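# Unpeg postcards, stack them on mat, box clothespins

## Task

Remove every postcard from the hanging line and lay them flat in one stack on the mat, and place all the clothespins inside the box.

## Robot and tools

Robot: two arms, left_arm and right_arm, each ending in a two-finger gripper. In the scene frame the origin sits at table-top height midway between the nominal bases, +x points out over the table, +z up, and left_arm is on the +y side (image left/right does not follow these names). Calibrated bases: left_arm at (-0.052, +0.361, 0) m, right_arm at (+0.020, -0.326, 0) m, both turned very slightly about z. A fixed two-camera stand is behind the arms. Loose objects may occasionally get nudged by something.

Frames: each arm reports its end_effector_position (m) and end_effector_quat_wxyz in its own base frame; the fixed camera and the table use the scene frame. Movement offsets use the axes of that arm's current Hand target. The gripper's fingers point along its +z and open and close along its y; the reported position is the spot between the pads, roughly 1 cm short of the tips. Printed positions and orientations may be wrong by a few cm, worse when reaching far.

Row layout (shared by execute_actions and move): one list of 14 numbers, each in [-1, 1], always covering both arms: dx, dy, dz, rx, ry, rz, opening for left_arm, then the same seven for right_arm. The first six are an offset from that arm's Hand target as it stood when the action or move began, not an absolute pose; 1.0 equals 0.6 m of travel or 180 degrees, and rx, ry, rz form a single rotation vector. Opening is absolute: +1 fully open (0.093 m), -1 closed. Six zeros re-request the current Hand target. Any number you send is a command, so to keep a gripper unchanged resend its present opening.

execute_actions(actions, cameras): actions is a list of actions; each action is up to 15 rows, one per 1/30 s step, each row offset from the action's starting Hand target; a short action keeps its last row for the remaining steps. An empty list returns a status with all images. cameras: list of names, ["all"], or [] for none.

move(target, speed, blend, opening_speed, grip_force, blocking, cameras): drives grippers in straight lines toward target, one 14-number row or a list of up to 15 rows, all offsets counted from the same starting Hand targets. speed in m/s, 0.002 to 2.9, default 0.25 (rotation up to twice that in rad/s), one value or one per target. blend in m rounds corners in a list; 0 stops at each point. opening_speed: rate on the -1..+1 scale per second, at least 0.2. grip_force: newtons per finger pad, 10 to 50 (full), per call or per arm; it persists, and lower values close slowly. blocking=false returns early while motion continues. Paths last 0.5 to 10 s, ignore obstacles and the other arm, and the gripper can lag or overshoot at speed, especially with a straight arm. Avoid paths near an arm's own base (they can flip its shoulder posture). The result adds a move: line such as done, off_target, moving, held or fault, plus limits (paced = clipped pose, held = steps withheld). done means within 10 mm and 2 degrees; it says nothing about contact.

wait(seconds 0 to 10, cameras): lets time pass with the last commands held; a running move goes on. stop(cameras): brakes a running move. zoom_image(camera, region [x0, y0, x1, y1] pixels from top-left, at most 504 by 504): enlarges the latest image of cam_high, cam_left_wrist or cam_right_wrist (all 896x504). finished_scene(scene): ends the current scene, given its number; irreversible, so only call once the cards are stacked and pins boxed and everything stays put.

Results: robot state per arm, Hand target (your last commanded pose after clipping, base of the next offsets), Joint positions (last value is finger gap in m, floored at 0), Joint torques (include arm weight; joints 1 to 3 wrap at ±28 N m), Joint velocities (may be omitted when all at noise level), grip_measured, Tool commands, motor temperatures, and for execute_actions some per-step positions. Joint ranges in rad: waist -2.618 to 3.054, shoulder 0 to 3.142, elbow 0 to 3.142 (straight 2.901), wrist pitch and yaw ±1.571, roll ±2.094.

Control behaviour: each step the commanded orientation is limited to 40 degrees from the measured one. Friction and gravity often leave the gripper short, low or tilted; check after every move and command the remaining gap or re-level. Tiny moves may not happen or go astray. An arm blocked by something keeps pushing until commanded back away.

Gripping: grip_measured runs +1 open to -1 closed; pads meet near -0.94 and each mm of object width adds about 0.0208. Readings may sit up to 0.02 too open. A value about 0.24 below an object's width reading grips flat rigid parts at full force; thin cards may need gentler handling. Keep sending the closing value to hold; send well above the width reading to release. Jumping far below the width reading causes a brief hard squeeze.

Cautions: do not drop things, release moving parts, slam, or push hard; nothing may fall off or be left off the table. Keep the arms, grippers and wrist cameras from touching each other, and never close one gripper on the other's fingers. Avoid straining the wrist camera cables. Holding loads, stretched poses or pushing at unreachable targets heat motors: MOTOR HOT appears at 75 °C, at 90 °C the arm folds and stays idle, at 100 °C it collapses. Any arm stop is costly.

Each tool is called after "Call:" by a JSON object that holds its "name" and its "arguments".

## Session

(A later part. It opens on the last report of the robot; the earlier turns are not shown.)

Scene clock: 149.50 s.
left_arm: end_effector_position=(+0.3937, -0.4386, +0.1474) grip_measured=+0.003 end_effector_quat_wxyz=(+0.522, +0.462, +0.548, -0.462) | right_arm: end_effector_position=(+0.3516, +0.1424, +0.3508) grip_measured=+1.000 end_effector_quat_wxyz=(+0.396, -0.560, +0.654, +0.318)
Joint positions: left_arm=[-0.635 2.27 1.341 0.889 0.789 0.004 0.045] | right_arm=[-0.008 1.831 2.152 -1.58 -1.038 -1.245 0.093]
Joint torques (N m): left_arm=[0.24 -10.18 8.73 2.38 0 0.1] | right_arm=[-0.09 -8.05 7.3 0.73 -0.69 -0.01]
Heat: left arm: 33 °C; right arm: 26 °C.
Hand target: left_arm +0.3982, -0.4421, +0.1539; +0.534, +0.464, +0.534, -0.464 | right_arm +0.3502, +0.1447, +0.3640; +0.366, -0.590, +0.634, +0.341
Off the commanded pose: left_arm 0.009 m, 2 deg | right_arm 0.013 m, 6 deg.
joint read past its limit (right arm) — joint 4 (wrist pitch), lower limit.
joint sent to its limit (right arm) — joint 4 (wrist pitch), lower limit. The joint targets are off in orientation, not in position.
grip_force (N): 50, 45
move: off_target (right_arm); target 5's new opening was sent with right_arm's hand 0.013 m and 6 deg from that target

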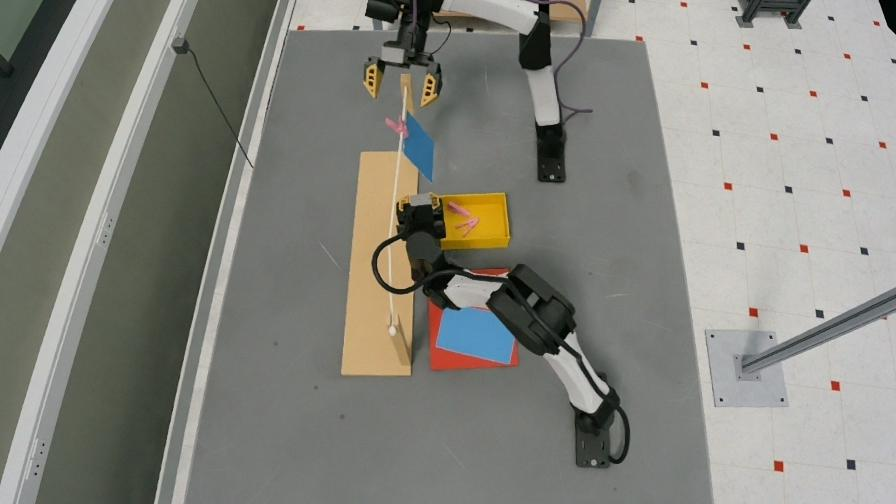

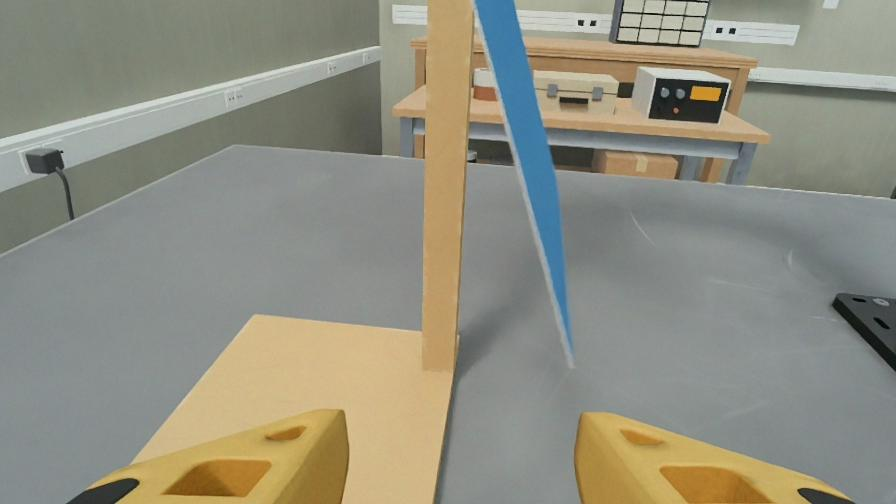

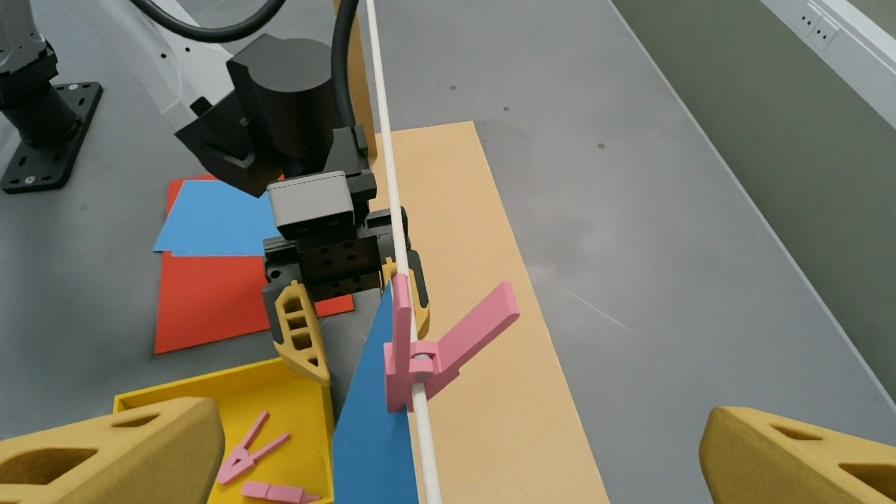

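Call:
{"name": "wait", "arguments": {"seconds": 0.4, "cameras": ["cam_left_wrist", "cam_right_wrist"]}}

Scene clock: 150.17 s.
left_arm: end_effector_position=(+0.3937, -0.4386, +0.1474) grip_measured=+0.003 end_effector_quat_wxyz=(+0.522, +0.462, +0.548, -0.462) | right_arm: end_effector_position=(+0.3516, +0.1424, +0.3508) grip_measured=+1.000 end_effector_quat_wxyz=(+0.396, -0.560, +0.654, +0.318)
Joint positions: left_arm=[-0.635 2.27 1.341 0.889 0.789 0.004 0.045] | right_arm=[-0.008 1.831 2.152 -1.58 -1.038 -1.245 0.093]
Joint torques (N m): left_arm=[0.24 -10.19 8.73 2.38 0 0.09] | right_arm=[-0.08 -7.82 7.17 0.75 -0.69 0.04]
Heat: left arm: 33 °C; right arm: 26 °C.
Hand target: left_arm +0.3982, -0.4421, +0.1539; +0.534, +0.464, +0.534, -0.464 | right_arm +0.3502, +0.1447, +0.3640; +0.366, -0.590, +0.634, +0.341
Tool commands: left_gripper/opening=+0.0 right_gripper/opening=+1.0
Off the commanded pose: left_arm 0.009 m, 2 deg | right_arm 0.013 m, 6 deg.
joint read past its limit (right arm) — joint 4 (wrist pitch), lower limit.
grip_force (N): 50, 45
wait: 0.40 s; at rest from the start
Images, in order (width x height): cam_left_wrist 896x504, cam_right_wrist 896x504.

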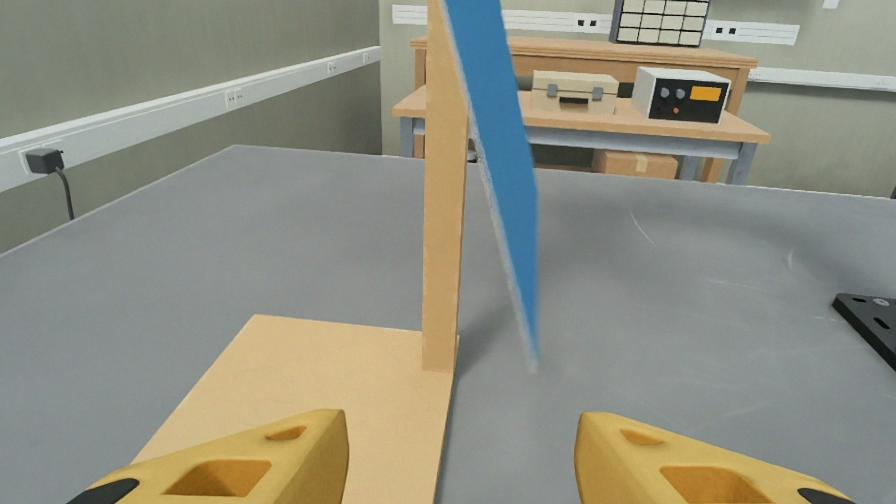

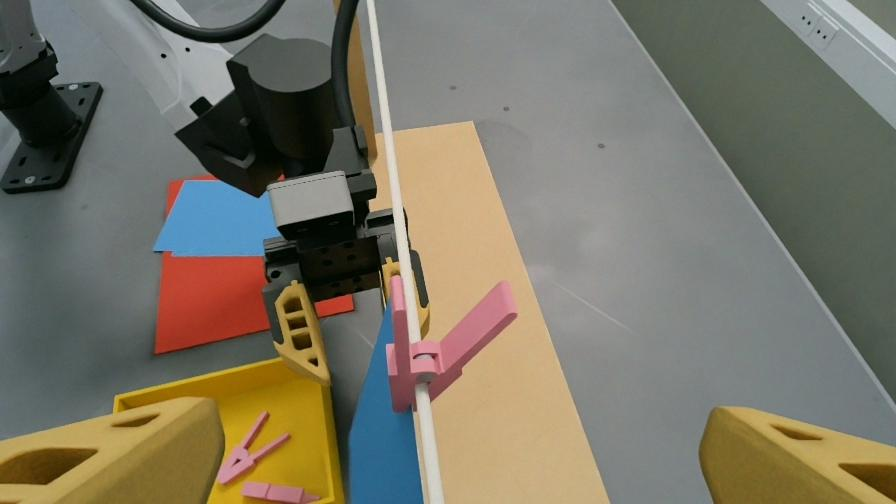

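Call:
{"name": "move", "arguments": {"target": [[-0.005,0,0.1203,0,0,0,0.5,0,0,0,0,0,0,1],[-0.005,0,0.1203,0,0,0,-0.5,0,0,0,0,0,0,1]], "speed": 0.12, "cameras": ["cam_left_wrist", "cam_right_wrist"]}}

Scene clock: 153.30 s.
left_arm: end_effector_position=(+0.4009, -0.5101, +0.1570) grip_measured=-0.497 end_effector_quat_wxyz=(+0.527, +0.469, +0.532, -0.468) | right_arm: end_effector_position=(+0.3516, +0.1424, +0.3508) grip_measured=+1.000 end_effector_quat_wxyz=(+0.396, -0.560, +0.654, +0.318)
Joint positions: left_arm=[-0.734 2.432 1.664 0.761 0.714 0.001 0.021] | right_arm=[-0.008 1.831 2.152 -1.58 -1.038 -1.245 0.093]
Joint torques (N m): left_arm=[0.12 -11.48 9.54 2.03 -0.24 0.11] | right_arm=[-0.16 -7.86 7.38 0.76 -0.7 0.07]
Motor temperatures (°C): left_arm=[21 34 30 30 20 20 21] | right_arm=[19 26 26 25 21 21 19]
Heat: left arm: 34 °C; right arm: 26 °C.
Hand target: left_arm +0.4082, -0.5135, +0.1569; +0.534, +0.464, +0.534, -0.464 | right_arm +0.3502, +0.1447, +0.3640; +0.366, -0.590, +0.634, +0.341
Off the commanded pose: left_arm 0.008 m, 1 deg | right_arm 0.013 m, 6 deg.
joint read past its limit (right arm) — joint 4 (wrist pitch), lower limit.
joint sent to its limit (right arm) — joint 4 (wrist pitch), lower limit. The joint targets are off in orientation, not in position.
grip_force (N): 50, 45
move: off_target (right_arm)
Images, in order (width x height): cam_left_wrist 896x504, cam_right_wrist 896x504.

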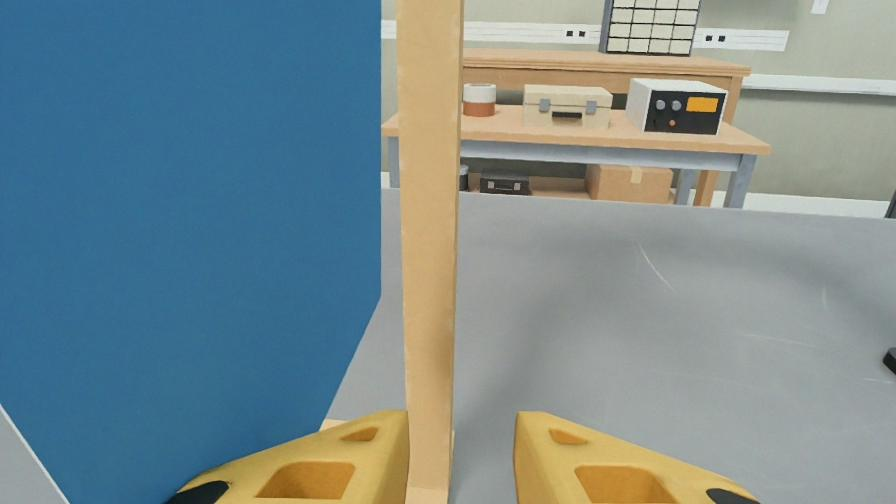

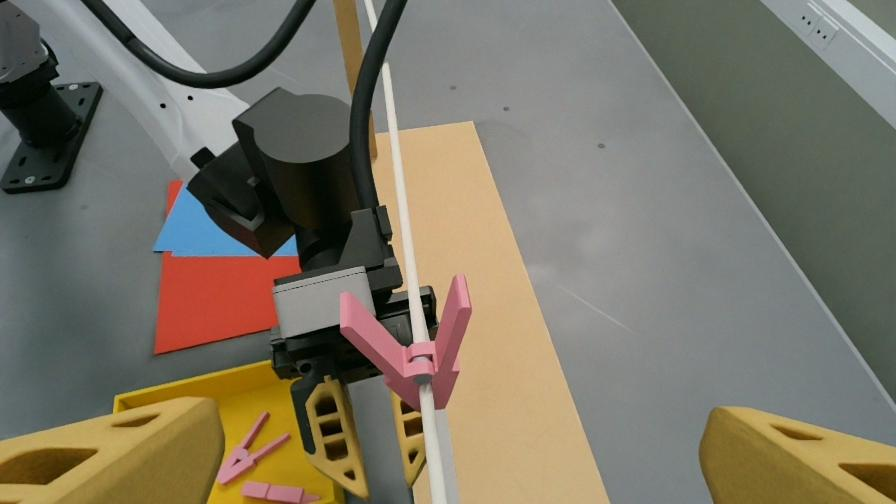

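Call:
{"name": "move", "arguments": {"target": [[0.004,0,-0.12,0,0,0,-0.5,0,0,0,0,0,0,1],[0.0083,0.0116,-0.125,0,0,0,0.9,0,0,0,0,0,0,1],[0.0083,0.0116,0.0016,0,0,0,0.9,0,0,0,0,0,0,1],[0.0083,0.0116,0.002,0,0,0,-0.5,0,0,0,0,0,0,1]], "speed": [0.12,0.12,0.15,0.12], "blend": [0.005,0,0.003,0], "cameras": ["cam_left_wrist", "cam_right_wrist"]}}

Scene clock: 157.60 s.
left_arm: end_effector_position=(+0.4069, -0.5117, +0.1524) grip_measured=-0.497 end_effector_quat_wxyz=(+0.528, +0.469, +0.531, -0.469) | right_arm: end_effector_position=(+0.3516, +0.1424, +0.3508) grip_measured=+1.000 end_effector_quat_wxyz=(+0.396, -0.560, +0.654, +0.318)
Joint positions: left_arm=[-0.728 2.462 1.699 0.759 0.722 0.001 0.021] | right_arm=[-0.008 1.831 2.152 -1.58 -1.038 -1.245 0.093]
Joint torques (N m): left_arm=[0.39 -11.78 9.46 1.99 -0.24 0.11] | right_arm=[-0.08 -7.87 7.32 0.69 -0.7 0.06]
Heat: left arm: 35 °C; right arm: 26 °C.
Hand target: left_arm +0.4152, -0.5138, +0.1520; +0.534, +0.464, +0.534, -0.464 | right_arm +0.3502, +0.1447, +0.3640; +0.366, -0.590, +0.634, +0.341
Off the commanded pose: left_arm 0.009 m, 1 deg | right_arm 0.013 m, 6 deg.
joint read past its limit (right arm) — joint 4 (wrist pitch), lower limit.
joint sent to its limit (right arm) — joint 4 (wrist pitch), lower limit. The joint targets are off in orientation, not in position.
grip_force (N): 50, 45
move: off_target (right_arm); blend cut to 0.004 m at target 1, 0.0001 m at target 3; target 2's new opening was sent with left_arm's hand 0.027 m and 3 deg from that target
Images, in order (width x height): cam_left_wrist 896x504, cam_right_wrist 896x504.

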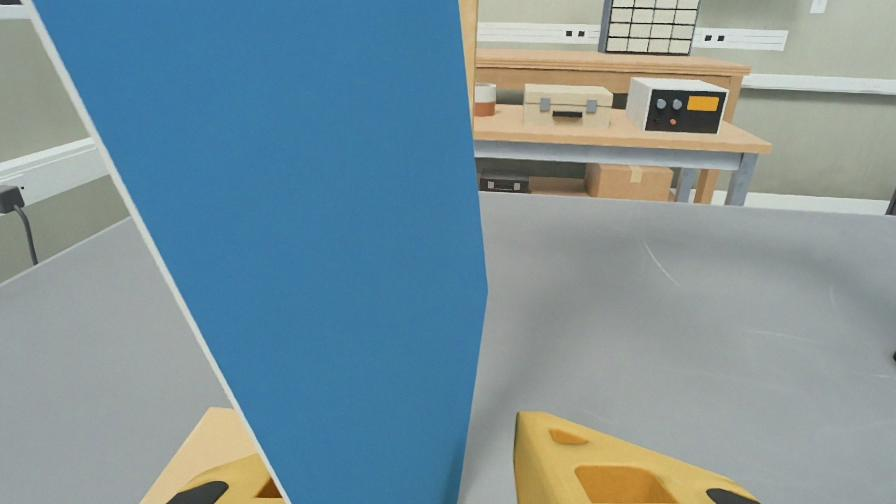

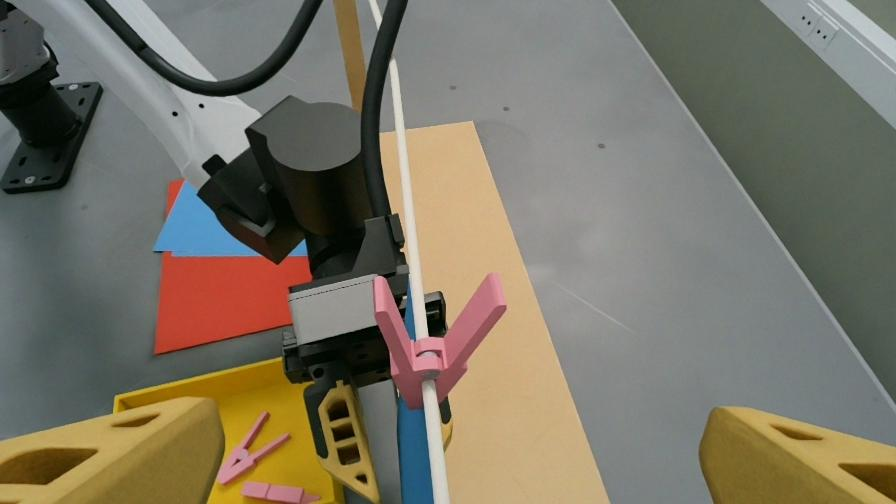

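Call:
{"name": "move", "arguments": {"target": [0,0,0,0,0,0,-1,0,0,0,0,0,0,1], "grip_force": [25, 50], "cameras": ["all"]}}

Scene clock: 159.90 s.
left_arm: end_effector_position=(+0.4069, -0.5117, +0.1524) grip_measured=-0.969 end_effector_quat_wxyz=(+0.528, +0.469, +0.531, -0.469) | right_arm: end_effector_position=(+0.3516, +0.1424, +0.3508) grip_measured=+1.000 end_effector_quat_wxyz=(+0.396, -0.560, +0.654, +0.318)
Joint positions: left_arm=[-0.728 2.462 1.699 0.759 0.722 0.001 0] | right_arm=[-0.008 1.831 2.152 -1.58 -1.038 -1.245 0.093]
Joint torques (N m): left_arm=[0.38 -11.77 9.44 1.99 -0.24 0.11] | right_arm=[-0.06 -7.94 7.25 0.72 -0.71 0.05]
Heat: left arm: 35 °C; right arm: 27 °C.
Hand target: left_arm +0.4152, -0.5138, +0.1520; +0.534, +0.464, +0.534, -0.464 | right_arm +0.3502, +0.1447, +0.3640; +0.366, -0.590, +0.634, +0.341
Off the commanded pose: left_arm 0.009 m, 1 deg | right_arm 0.013 m, 6 deg.
joint read past its limit (right arm) — joint 4 (wrist pitch), lower limit.
joint sent to its limit (right arm) — joint 4 (wrist pitch), lower limit. The joint targets are off in orientation, not in position.
grip_force (N): 25, 50
move: off_target (right_arm)

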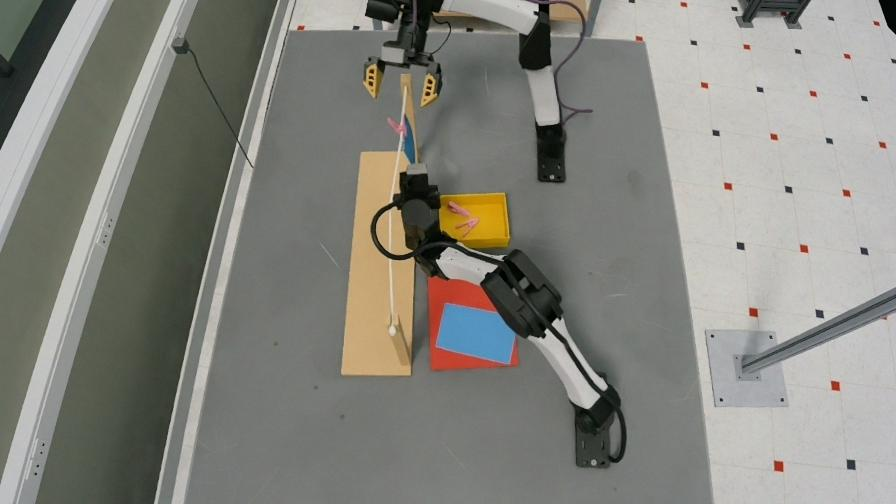

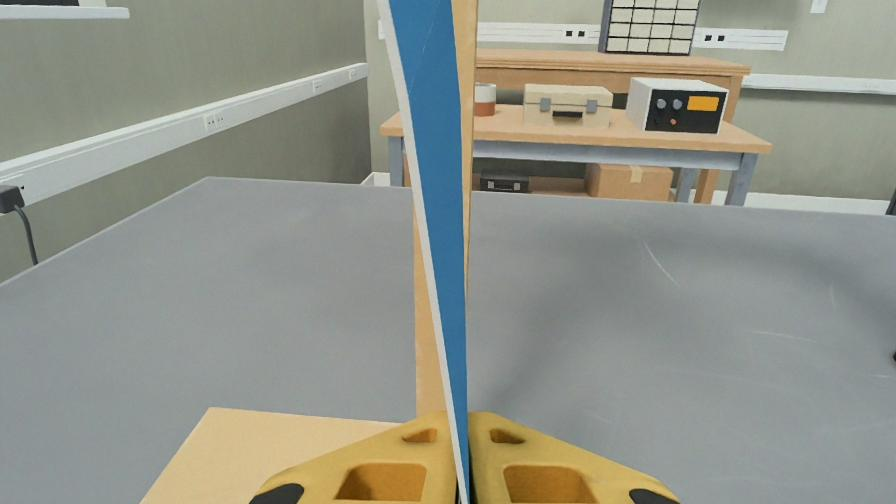

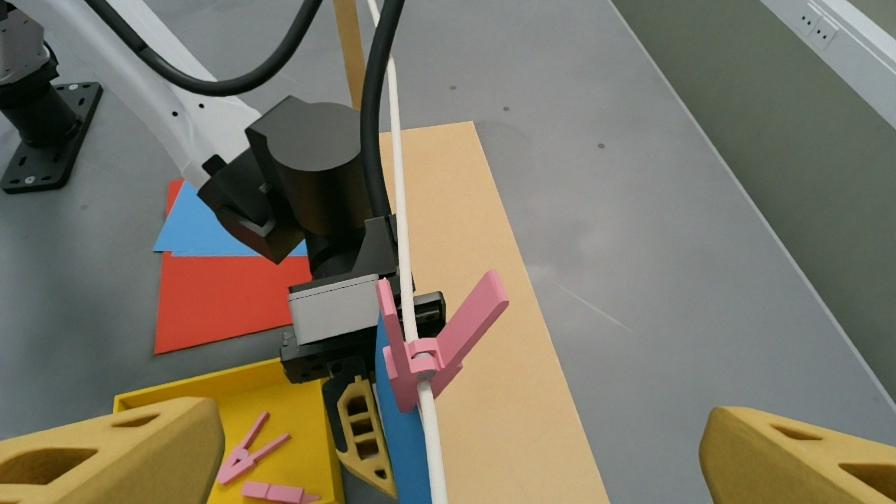

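Call:
{"name": "move", "arguments": {"target": [0,0,0,0,0,0,-1,0.0057,0.0012,0.1003,0.019,-0.011,0.0104,1], "speed": 0.15, "cameras": ["cam_left_wrist", "cam_right_wrist"]}}

Scene clock: 162.50 s.
left_arm: end_effector_position=(+0.4069, -0.5117, +0.1524) grip_measured=-0.970 end_effector_quat_wxyz=(+0.528, +0.469, +0.531, -0.469) | right_arm: end_effector_position=(+0.3577, +0.1954, +0.3187) grip_measured=+1.000 end_effector_quat_wxyz=(+0.371, -0.559, +0.656, +0.346)
Joint positions: left_arm=[-0.728 2.462 1.699 0.759 0.722 0.001 0] | right_arm=[0.143 1.803 1.959 -1.296 -1.008 -1.029 0.093]
Joint torques (N m): left_arm=[0.38 -11.77 9.42 1.99 -0.24 0.11] | right_arm=[-0.27 -11.1 4.46 1.02 -0.5 0.12]
Heat: left arm: 35 °C; right arm: 27 °C.
Hand target: left_arm +0.4152, -0.5138, +0.1520; +0.534, +0.464, +0.534, -0.464 | right_arm +0.3528, +0.1952, +0.3309; +0.388, -0.563, +0.647, +0.338
Off the commanded pose: left_arm 0.009 m, 1 deg | right_arm 0.013 m, 2 deg.
grip_force (N): 25, 50
move: off_target (right_arm)
Images, in order (width x height): cam_left_wrist 896x504, cam_right_wrist 896x504.

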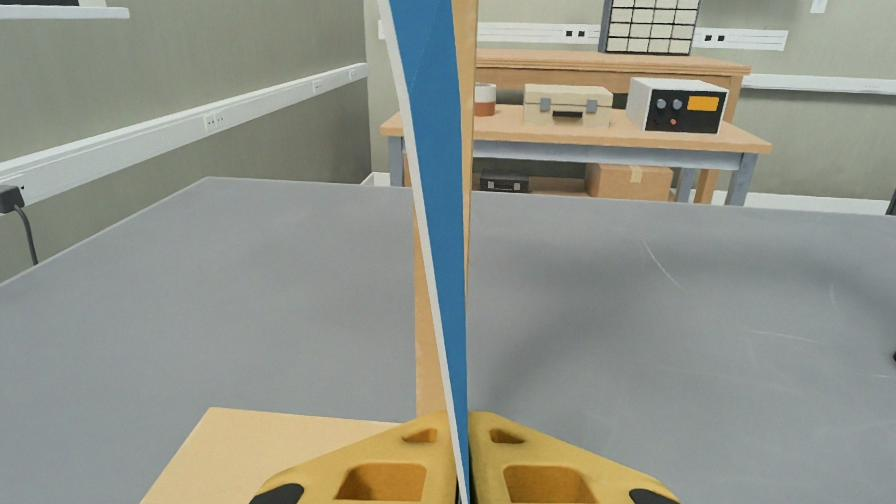

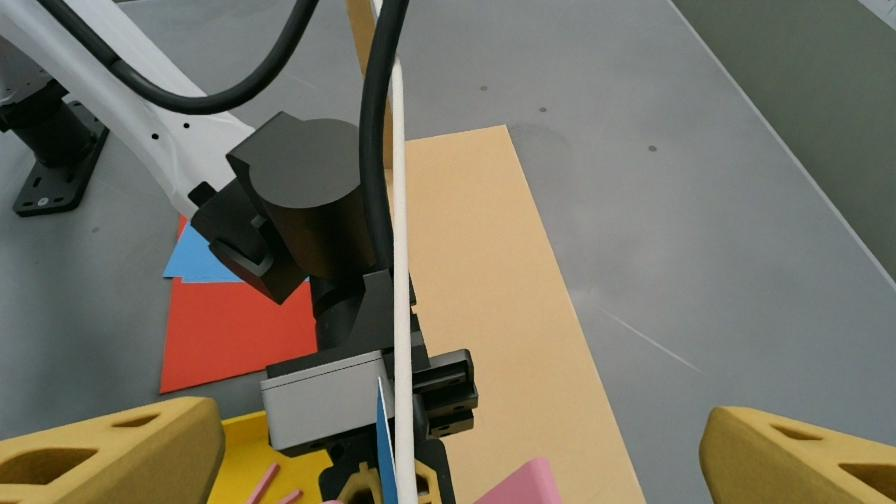

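Call:
{"name": "move", "arguments": {"target": [[0,0,0,0,0,0,-1,-0.0183,0.0065,-0.025,0,0,0,1]], "speed": 0.1, "cameras": ["cam_right_wrist"]}}

Scene clock: 164.07 s.
left_arm: end_effector_position=(+0.4069, -0.5117, +0.1524) grip_measured=-0.970 end_effector_quat_wxyz=(+0.528, +0.469, +0.531, -0.469) | right_arm: end_effector_position=(+0.3504, +0.1887, +0.3289) grip_measured=+1.000 end_effector_quat_wxyz=(+0.363, -0.551, +0.665, +0.349)
Joint positions: left_arm=[-0.728 2.462 1.699 0.759 0.722 0.001 0] | right_arm=[0.128 1.803 2.012 -1.381 -1.007 -1.035 0.093]
Joint torques (N m): left_arm=[0.38 -11.77 9.44 2 -0.24 0.11] | right_arm=[-0.62 -9.46 8.18 0.84 -0.56 -0.23]
Heat: left arm: 35 °C; right arm: 27 °C.
Hand target: left_arm +0.4152, -0.5138, +0.1520; +0.534, +0.464, +0.534, -0.464 | right_arm +0.3479, +0.1877, +0.3476; +0.388, -0.563, +0.647, +0.338
Off the commanded pose: left_arm 0.009 m, 1 deg | right_arm 0.019 m, 4 deg.
grip_force (N): 25, 50
move: off_target (right_arm)
Images, in order (width x height): cam_right_wrist 896x504.

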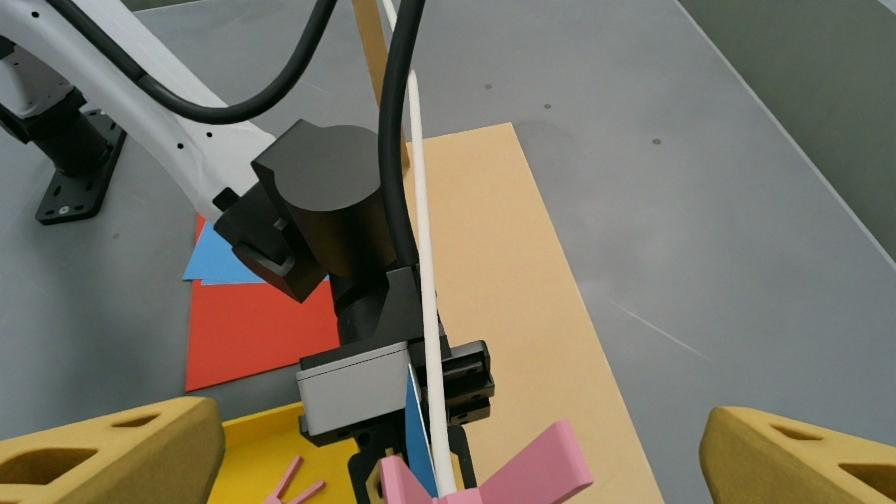

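Call:
{"name": "move", "arguments": {"target": [0,0,0,0,0,0,-1,0,-0.005,0,0,0,0,-1], "opening_speed": 1.0, "cameras": ["cam_left_wrist", "cam_right_wrist"]}}

Scene clock: 167.07 s.
left_arm: end_effector_position=(+0.4071, -0.5116, +0.1521) grip_measured=-0.970 end_effector_quat_wxyz=(+0.528, +0.469, +0.531, -0.468) | right_arm: end_effector_position=(+0.3501, +0.1879, +0.3341) grip_measured=-0.738 end_effector_quat_wxyz=(+0.368, -0.554, +0.662, +0.346)
Joint positions: left_arm=[-0.728 2.462 1.699 0.758 0.722 0.001 0] | right_arm=[0.126 1.803 2.032 -1.39 -1.007 -1.04 0.01]
Joint torques (N m): left_arm=[0.38 -11.78 9.44 2 -0.23 0.11] | right_arm=[-0.61 -7.77 7.88 0.81 -0.55 -0.19]
Heat: left arm: 35 °C; right arm: 27 °C.
Hand target: left_arm +0.4152, -0.5138, +0.1520; +0.534, +0.464, +0.534, -0.464 | right_arm +0.3508, +0.1873, +0.3476; +0.388, -0.563, +0.647, +0.338
Off the commanded pose: left_arm 0.008 m, 1 deg | right_arm 0.014 m, 3 deg.
grip_force (N): 25, 50
move: off_target (right_arm)
Images, in order (width x height): cam_left_wrist 896x504, cam_right_wrist 896x504.

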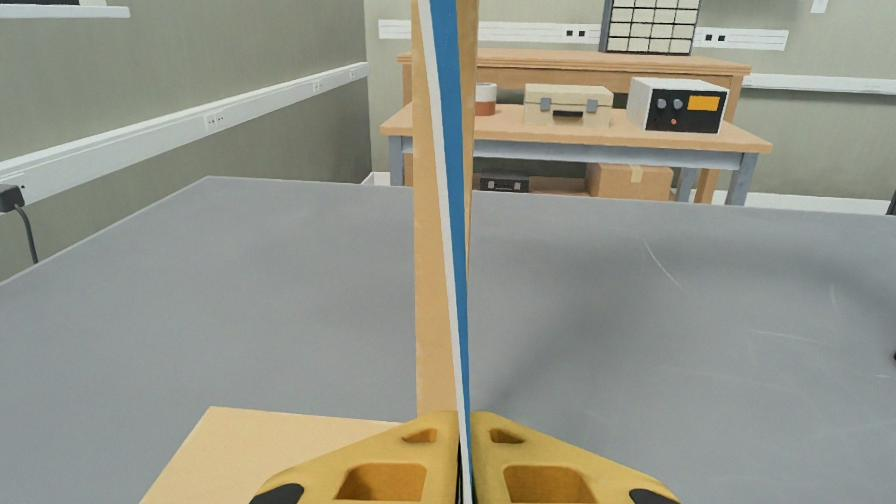

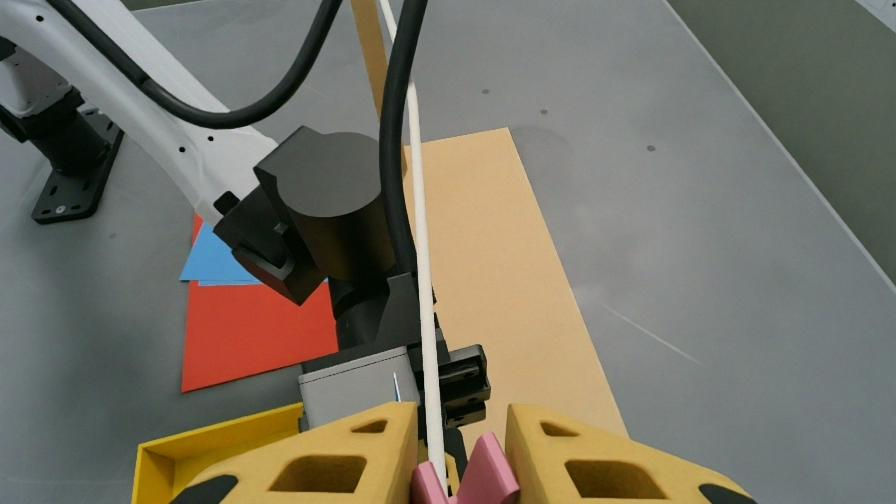

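Call:
{"name": "move", "arguments": {"target": [[0,0,0,0,0,0,-1,-0.0442,0,-0.0235,0,0,0,-1],[0,0,0,0,0,0,-1,-0.1065,-0.0012,-0.066,0,-0.1,0,-1],[-0.005,-0.198,-0.0278,0,0,0,-1,-0.1065,-0.0012,-0.066,0,-0.1,0,-1]], "speed": [0.12,0.15,0.18], "blend": [0.01,0,0], "grip_force": [45, 50], "cameras": ["all"]}}

Call:
{"name": "zoom_image", "arguments": {"camera": "cam_high", "region": [400, 240, 560, 400]}}

Scene clock: 171.50 s.
left_arm: end_effector_position=(+0.2931, -0.5176, +0.1284) grip_measured=-0.970 end_effector_quat_wxyz=(+0.508, +0.473, +0.549, -0.466) | right_arm: end_effector_position=(+0.3614, +0.1829, +0.4076) grip_measured=-0.757 end_effector_quat_wxyz=(+0.468, -0.495, +0.597, +0.424)
Joint positions: left_arm=[-0.909 2.266 1.258 0.949 0.543 -0.001 0] | right_arm=[0.058 1.75 2.014 -1.073 -1.287 -0.744 0.009]
Joint torques (N m): left_arm=[0.28 -15.43 4.89 2.49 -0.25 0.13] | right_arm=[-0.42 -10.93 4.15 1.42 -0.62 0.03]
Heat: left arm: 35 °C; right arm: 28 °C.
Hand target: left_arm +0.2953, -0.5138, +0.1550; +0.534, +0.464, +0.534, -0.464 | right_arm +0.3510, +0.1823, +0.4226; +0.485, -0.503, +0.578, +0.422
Off the commanded pose: left_arm 0.027 m, 4 deg | right_arm 0.018 m, 3 deg.
grip_force (N): 45, 50
move: off_target (left_arm, right_arm)

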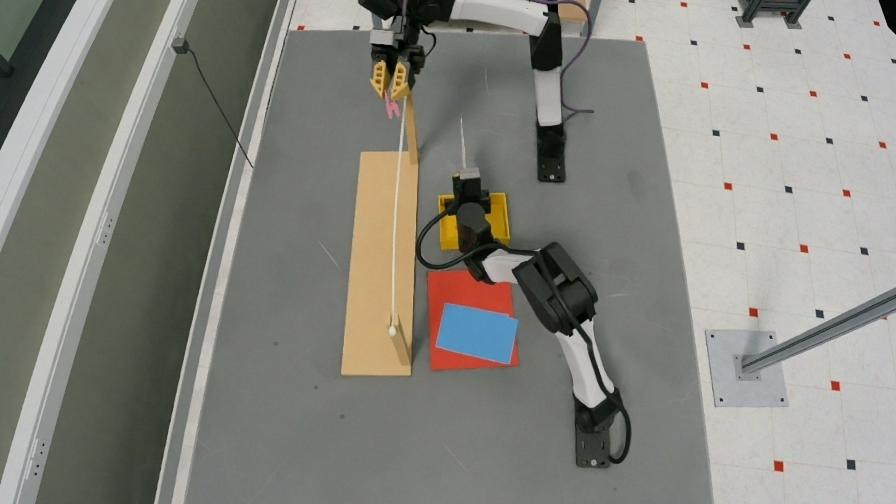

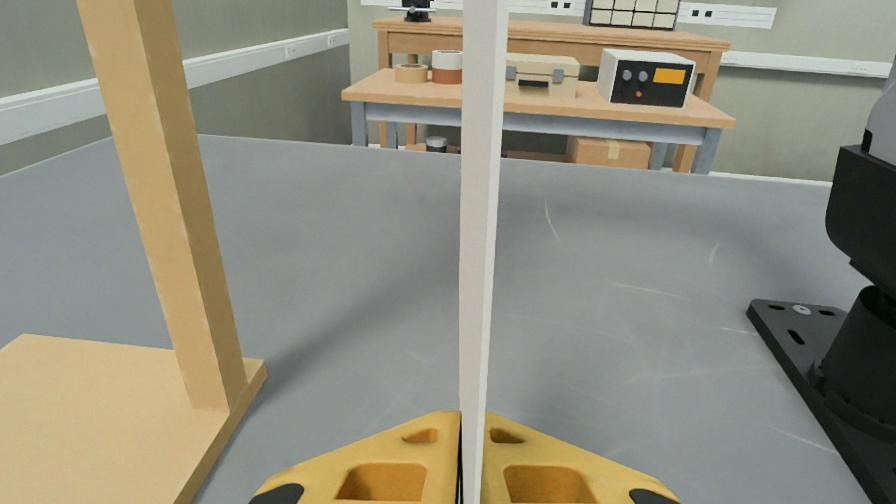

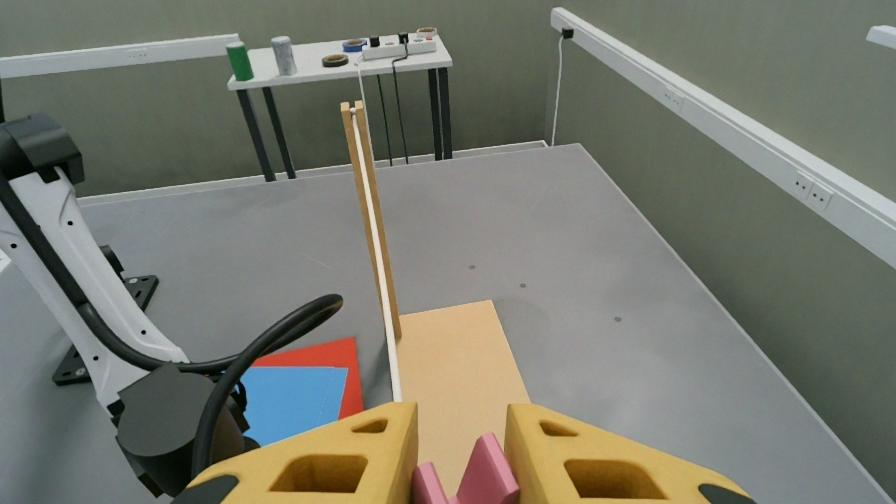

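Scaled by 3.150 from the camera's 896x504 image, which has a finer 1280x720 frame.

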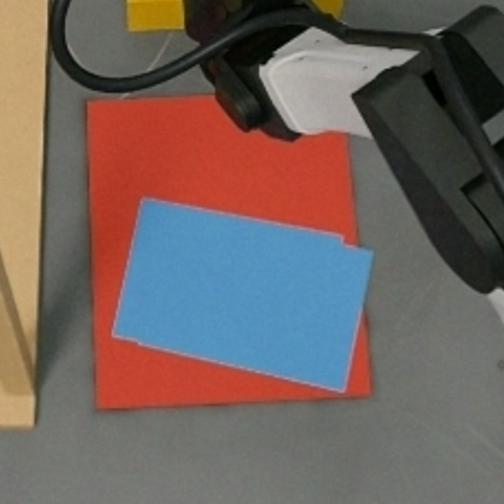

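Call:
{"name": "move", "arguments": {"target": [0.005,-0.0808,-0.6465,-0.0958,0.1637,-0.4752,-1,0,0,0,0,0,0,-1], "speed": 0.5, "cameras": ["all"]}}

Scene clock: 176.93 s.
left_arm: end_effector_position=(+0.1876, -0.1383, +0.1472) grip_measured=-0.970 end_effector_quat_wxyz=(-0.007, -0.006, +0.863, -0.504) | right_arm: end_effector_position=(+0.3615, +0.1829, +0.4077) grip_measured=-0.757 end_effector_quat_wxyz=(+0.468, -0.495, +0.596, +0.424)
Joint positions: left_arm=[0.045 1.31 0.809 -1.162 1.055 0.084 0] | right_arm=[0.058 1.75 2.014 -1.072 -1.287 -0.744 0.009]
Joint torques (N m): left_arm=[0.43 -2.96 8.39 0.07 0.35 0.24] | right_arm=[-0.44 -10.89 4.37 1.35 -0.66 0.02]
Heat: left arm: 35 °C; right arm: 28 °C.
Hand target: left_arm +0.1932, -0.1365, +0.1518; +0.000, +0.000, +0.866, -0.500 | right_arm +0.3510, +0.1823, +0.4226; +0.485, -0.503, +0.578, +0.422
Off the commanded pose: left_arm 0.008 m, 1 deg | right_arm 0.018 m, 3 deg.
grip_force (N): 45, 50
move: off_target (right_arm)

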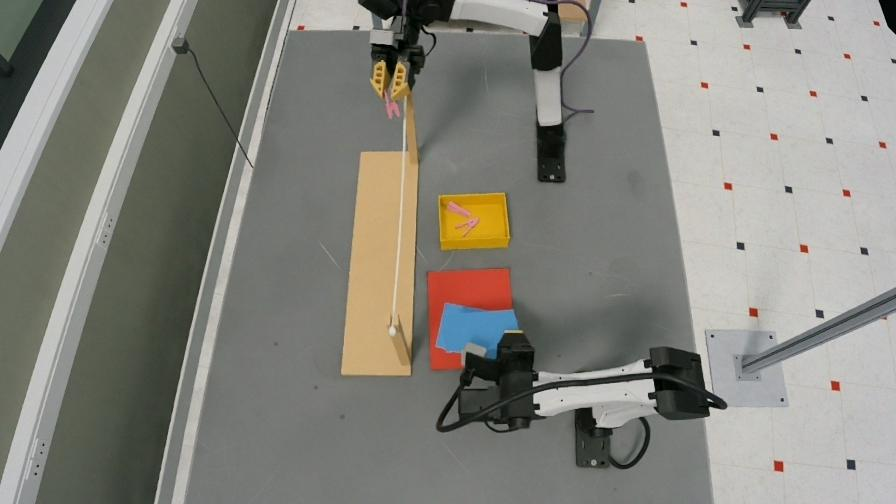

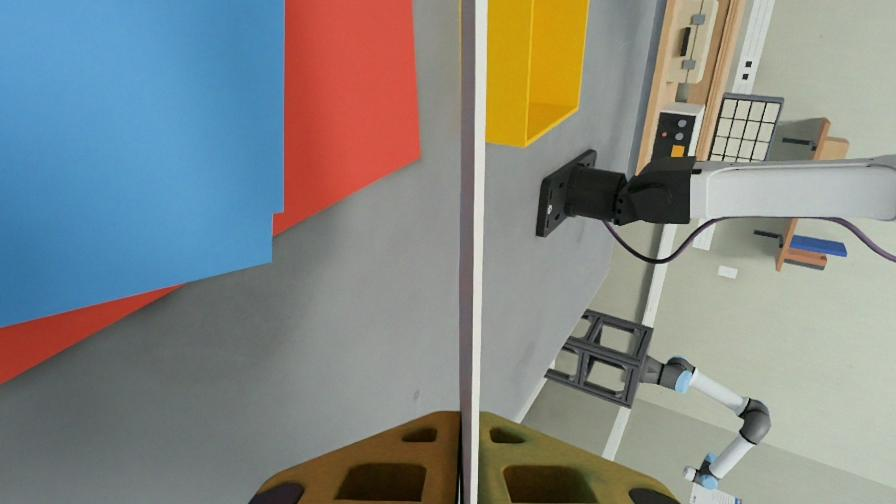

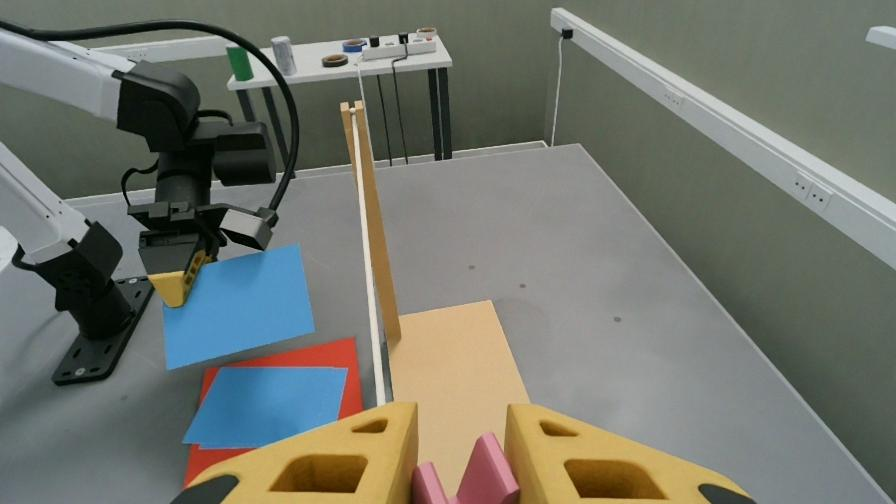

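Call:
{"name": "zoom_image", "arguments": {"camera": "cam_right_wrist", "region": [110, 180, 410, 500]}}

Call:
{"name": "zoom_image", "arguments": {"camera": "cam_high", "region": [400, 240, 560, 400]}}

Scaled by 1.575 from the camera's 896x504 image, which has a finer 1280x720 frame.

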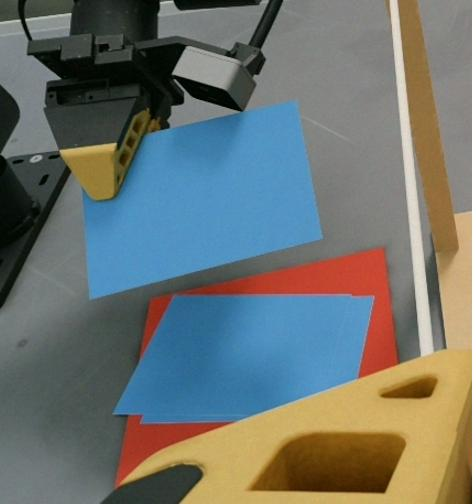

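Scaled by 3.150 from the camera's 896x504 image, which has a finer 1280x720 frame.

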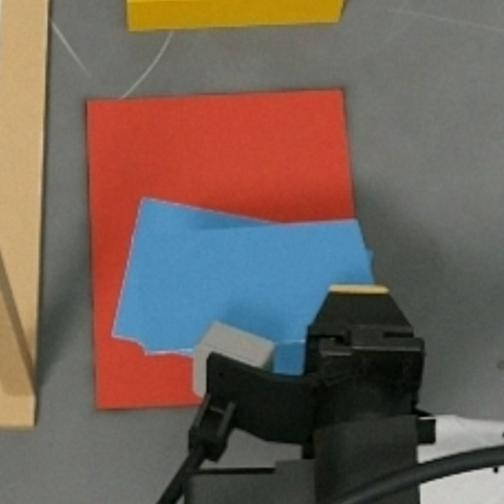

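Call:
{"name": "move", "arguments": {"target": [[-0.0313,0.0559,0.0765,0,0.0577,0.0333,-1,0.195,0.1919,0.0718,0.018,0.097,0.009,-1],[-0.0313,0.1191,0.113,0,0.0577,0.0333,-0.5,0.5007,0.2144,0.191,0.0352,0.1941,0.0184,0.2],[-0.0488,0.1184,-0.0023,0,0.0577,0.0333,-0.5,0.3762,0.2334,0.0143,0.0352,0.1941,0.0184,0.2],[-0.0488,-0.013,-0.174,0,0.0577,0.0333,-0.5,0.3762,0.2334,0.0143,0.0352,0.1941,0.0184,0.2]], "speed": [0.3,0.25,0.2,0.3], "blend": [0.02,0,0.02,0], "opening_speed": 0.9, "cameras": ["all"]}}

Call:
{"name": "zoom_image", "arguments": {"camera": "cam_high", "region": [400, 170, 600, 400]}}

Scene clock: 189.33 s.
left_arm: end_effector_position=(+0.2230, -0.0529, +0.2076) grip_measured=-0.503 end_effector_quat_wxyz=(+0.101, +0.015, +0.901, -0.423) | right_arm: end_effector_position=(+0.2018, +0.1671, +0.1827) grip_measured=+0.199 end_effector_quat_wxyz=(+0.280, -0.556, +0.747, +0.232)
Joint positions: left_arm=[0.372 1.384 1.192 -1.57 0.884 0.496 0.021] | right_arm=[0.312 1.1 0.957 -0.978 -0.615 -0.823 0.055]
Joint torques (N m): left_arm=[0.57 -4.23 6.98 -0.16 0.3 0.13] | right_arm=[-0.59 -2.48 9.09 1.06 -0.49 -0.16]
Heat: left arm: 33 °C; right arm: 27 °C.
Hand target: left_arm +0.2225, -0.0500, +0.2107; -0.053, +0.090, +0.861, -0.497 | right_arm +0.2080, +0.1710, +0.1988; +0.303, -0.563, +0.733, +0.233
Off the commanded pose: left_arm 0.004 m, 22 deg | right_arm 0.018 m, 3 deg.
joint sent to its limit (left arm) — joint 4 (wrist pitch), lower limit. The joint targets are off in orientation, not in position.
grip_force (N): 45, 50
move: off_target (left_arm, right_arm)

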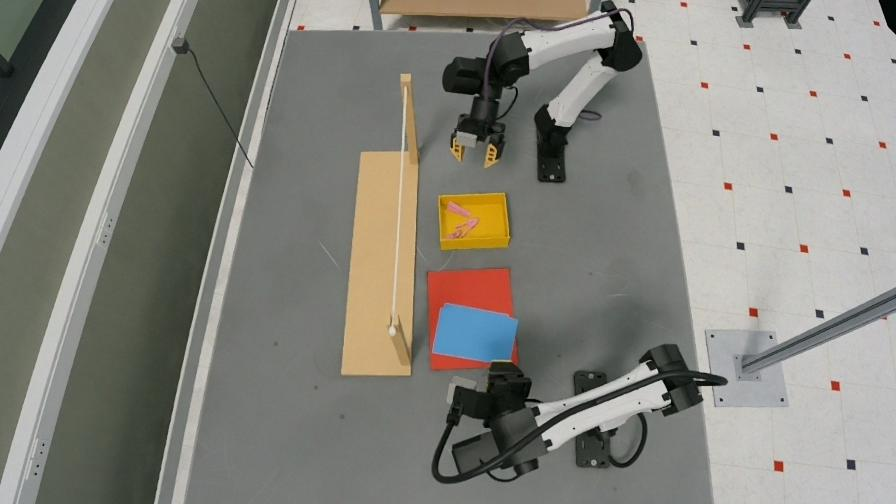

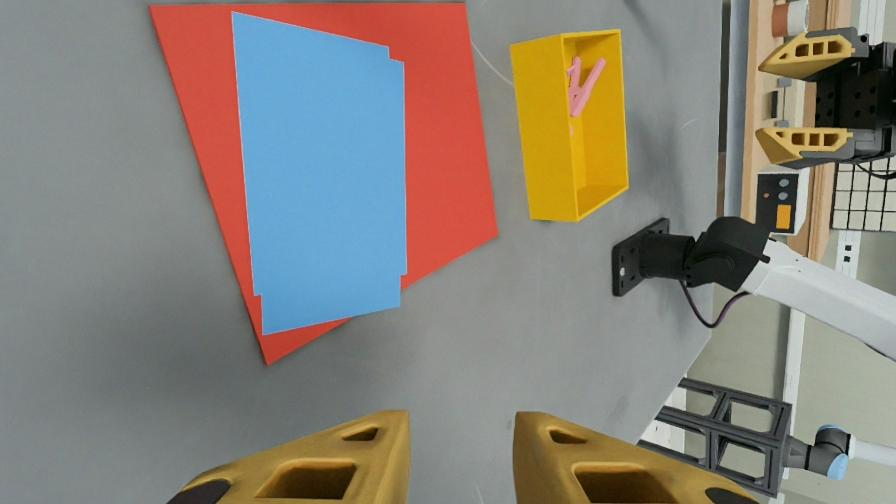

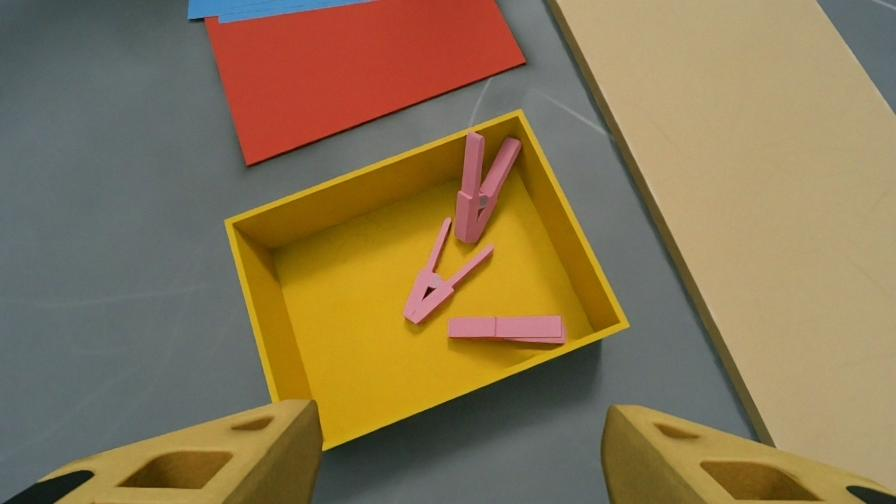

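Scaled by 2.191 from the camera's 896x504 image, which has a finer 1280x720 frame.

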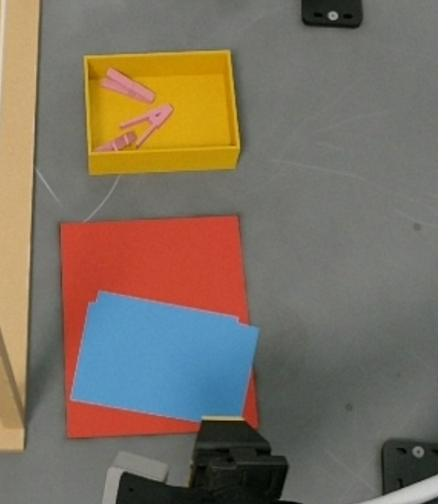

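Call:
{"name": "finished_scene", "arguments": {"scene": 2}}

The scene is finished: the task was done.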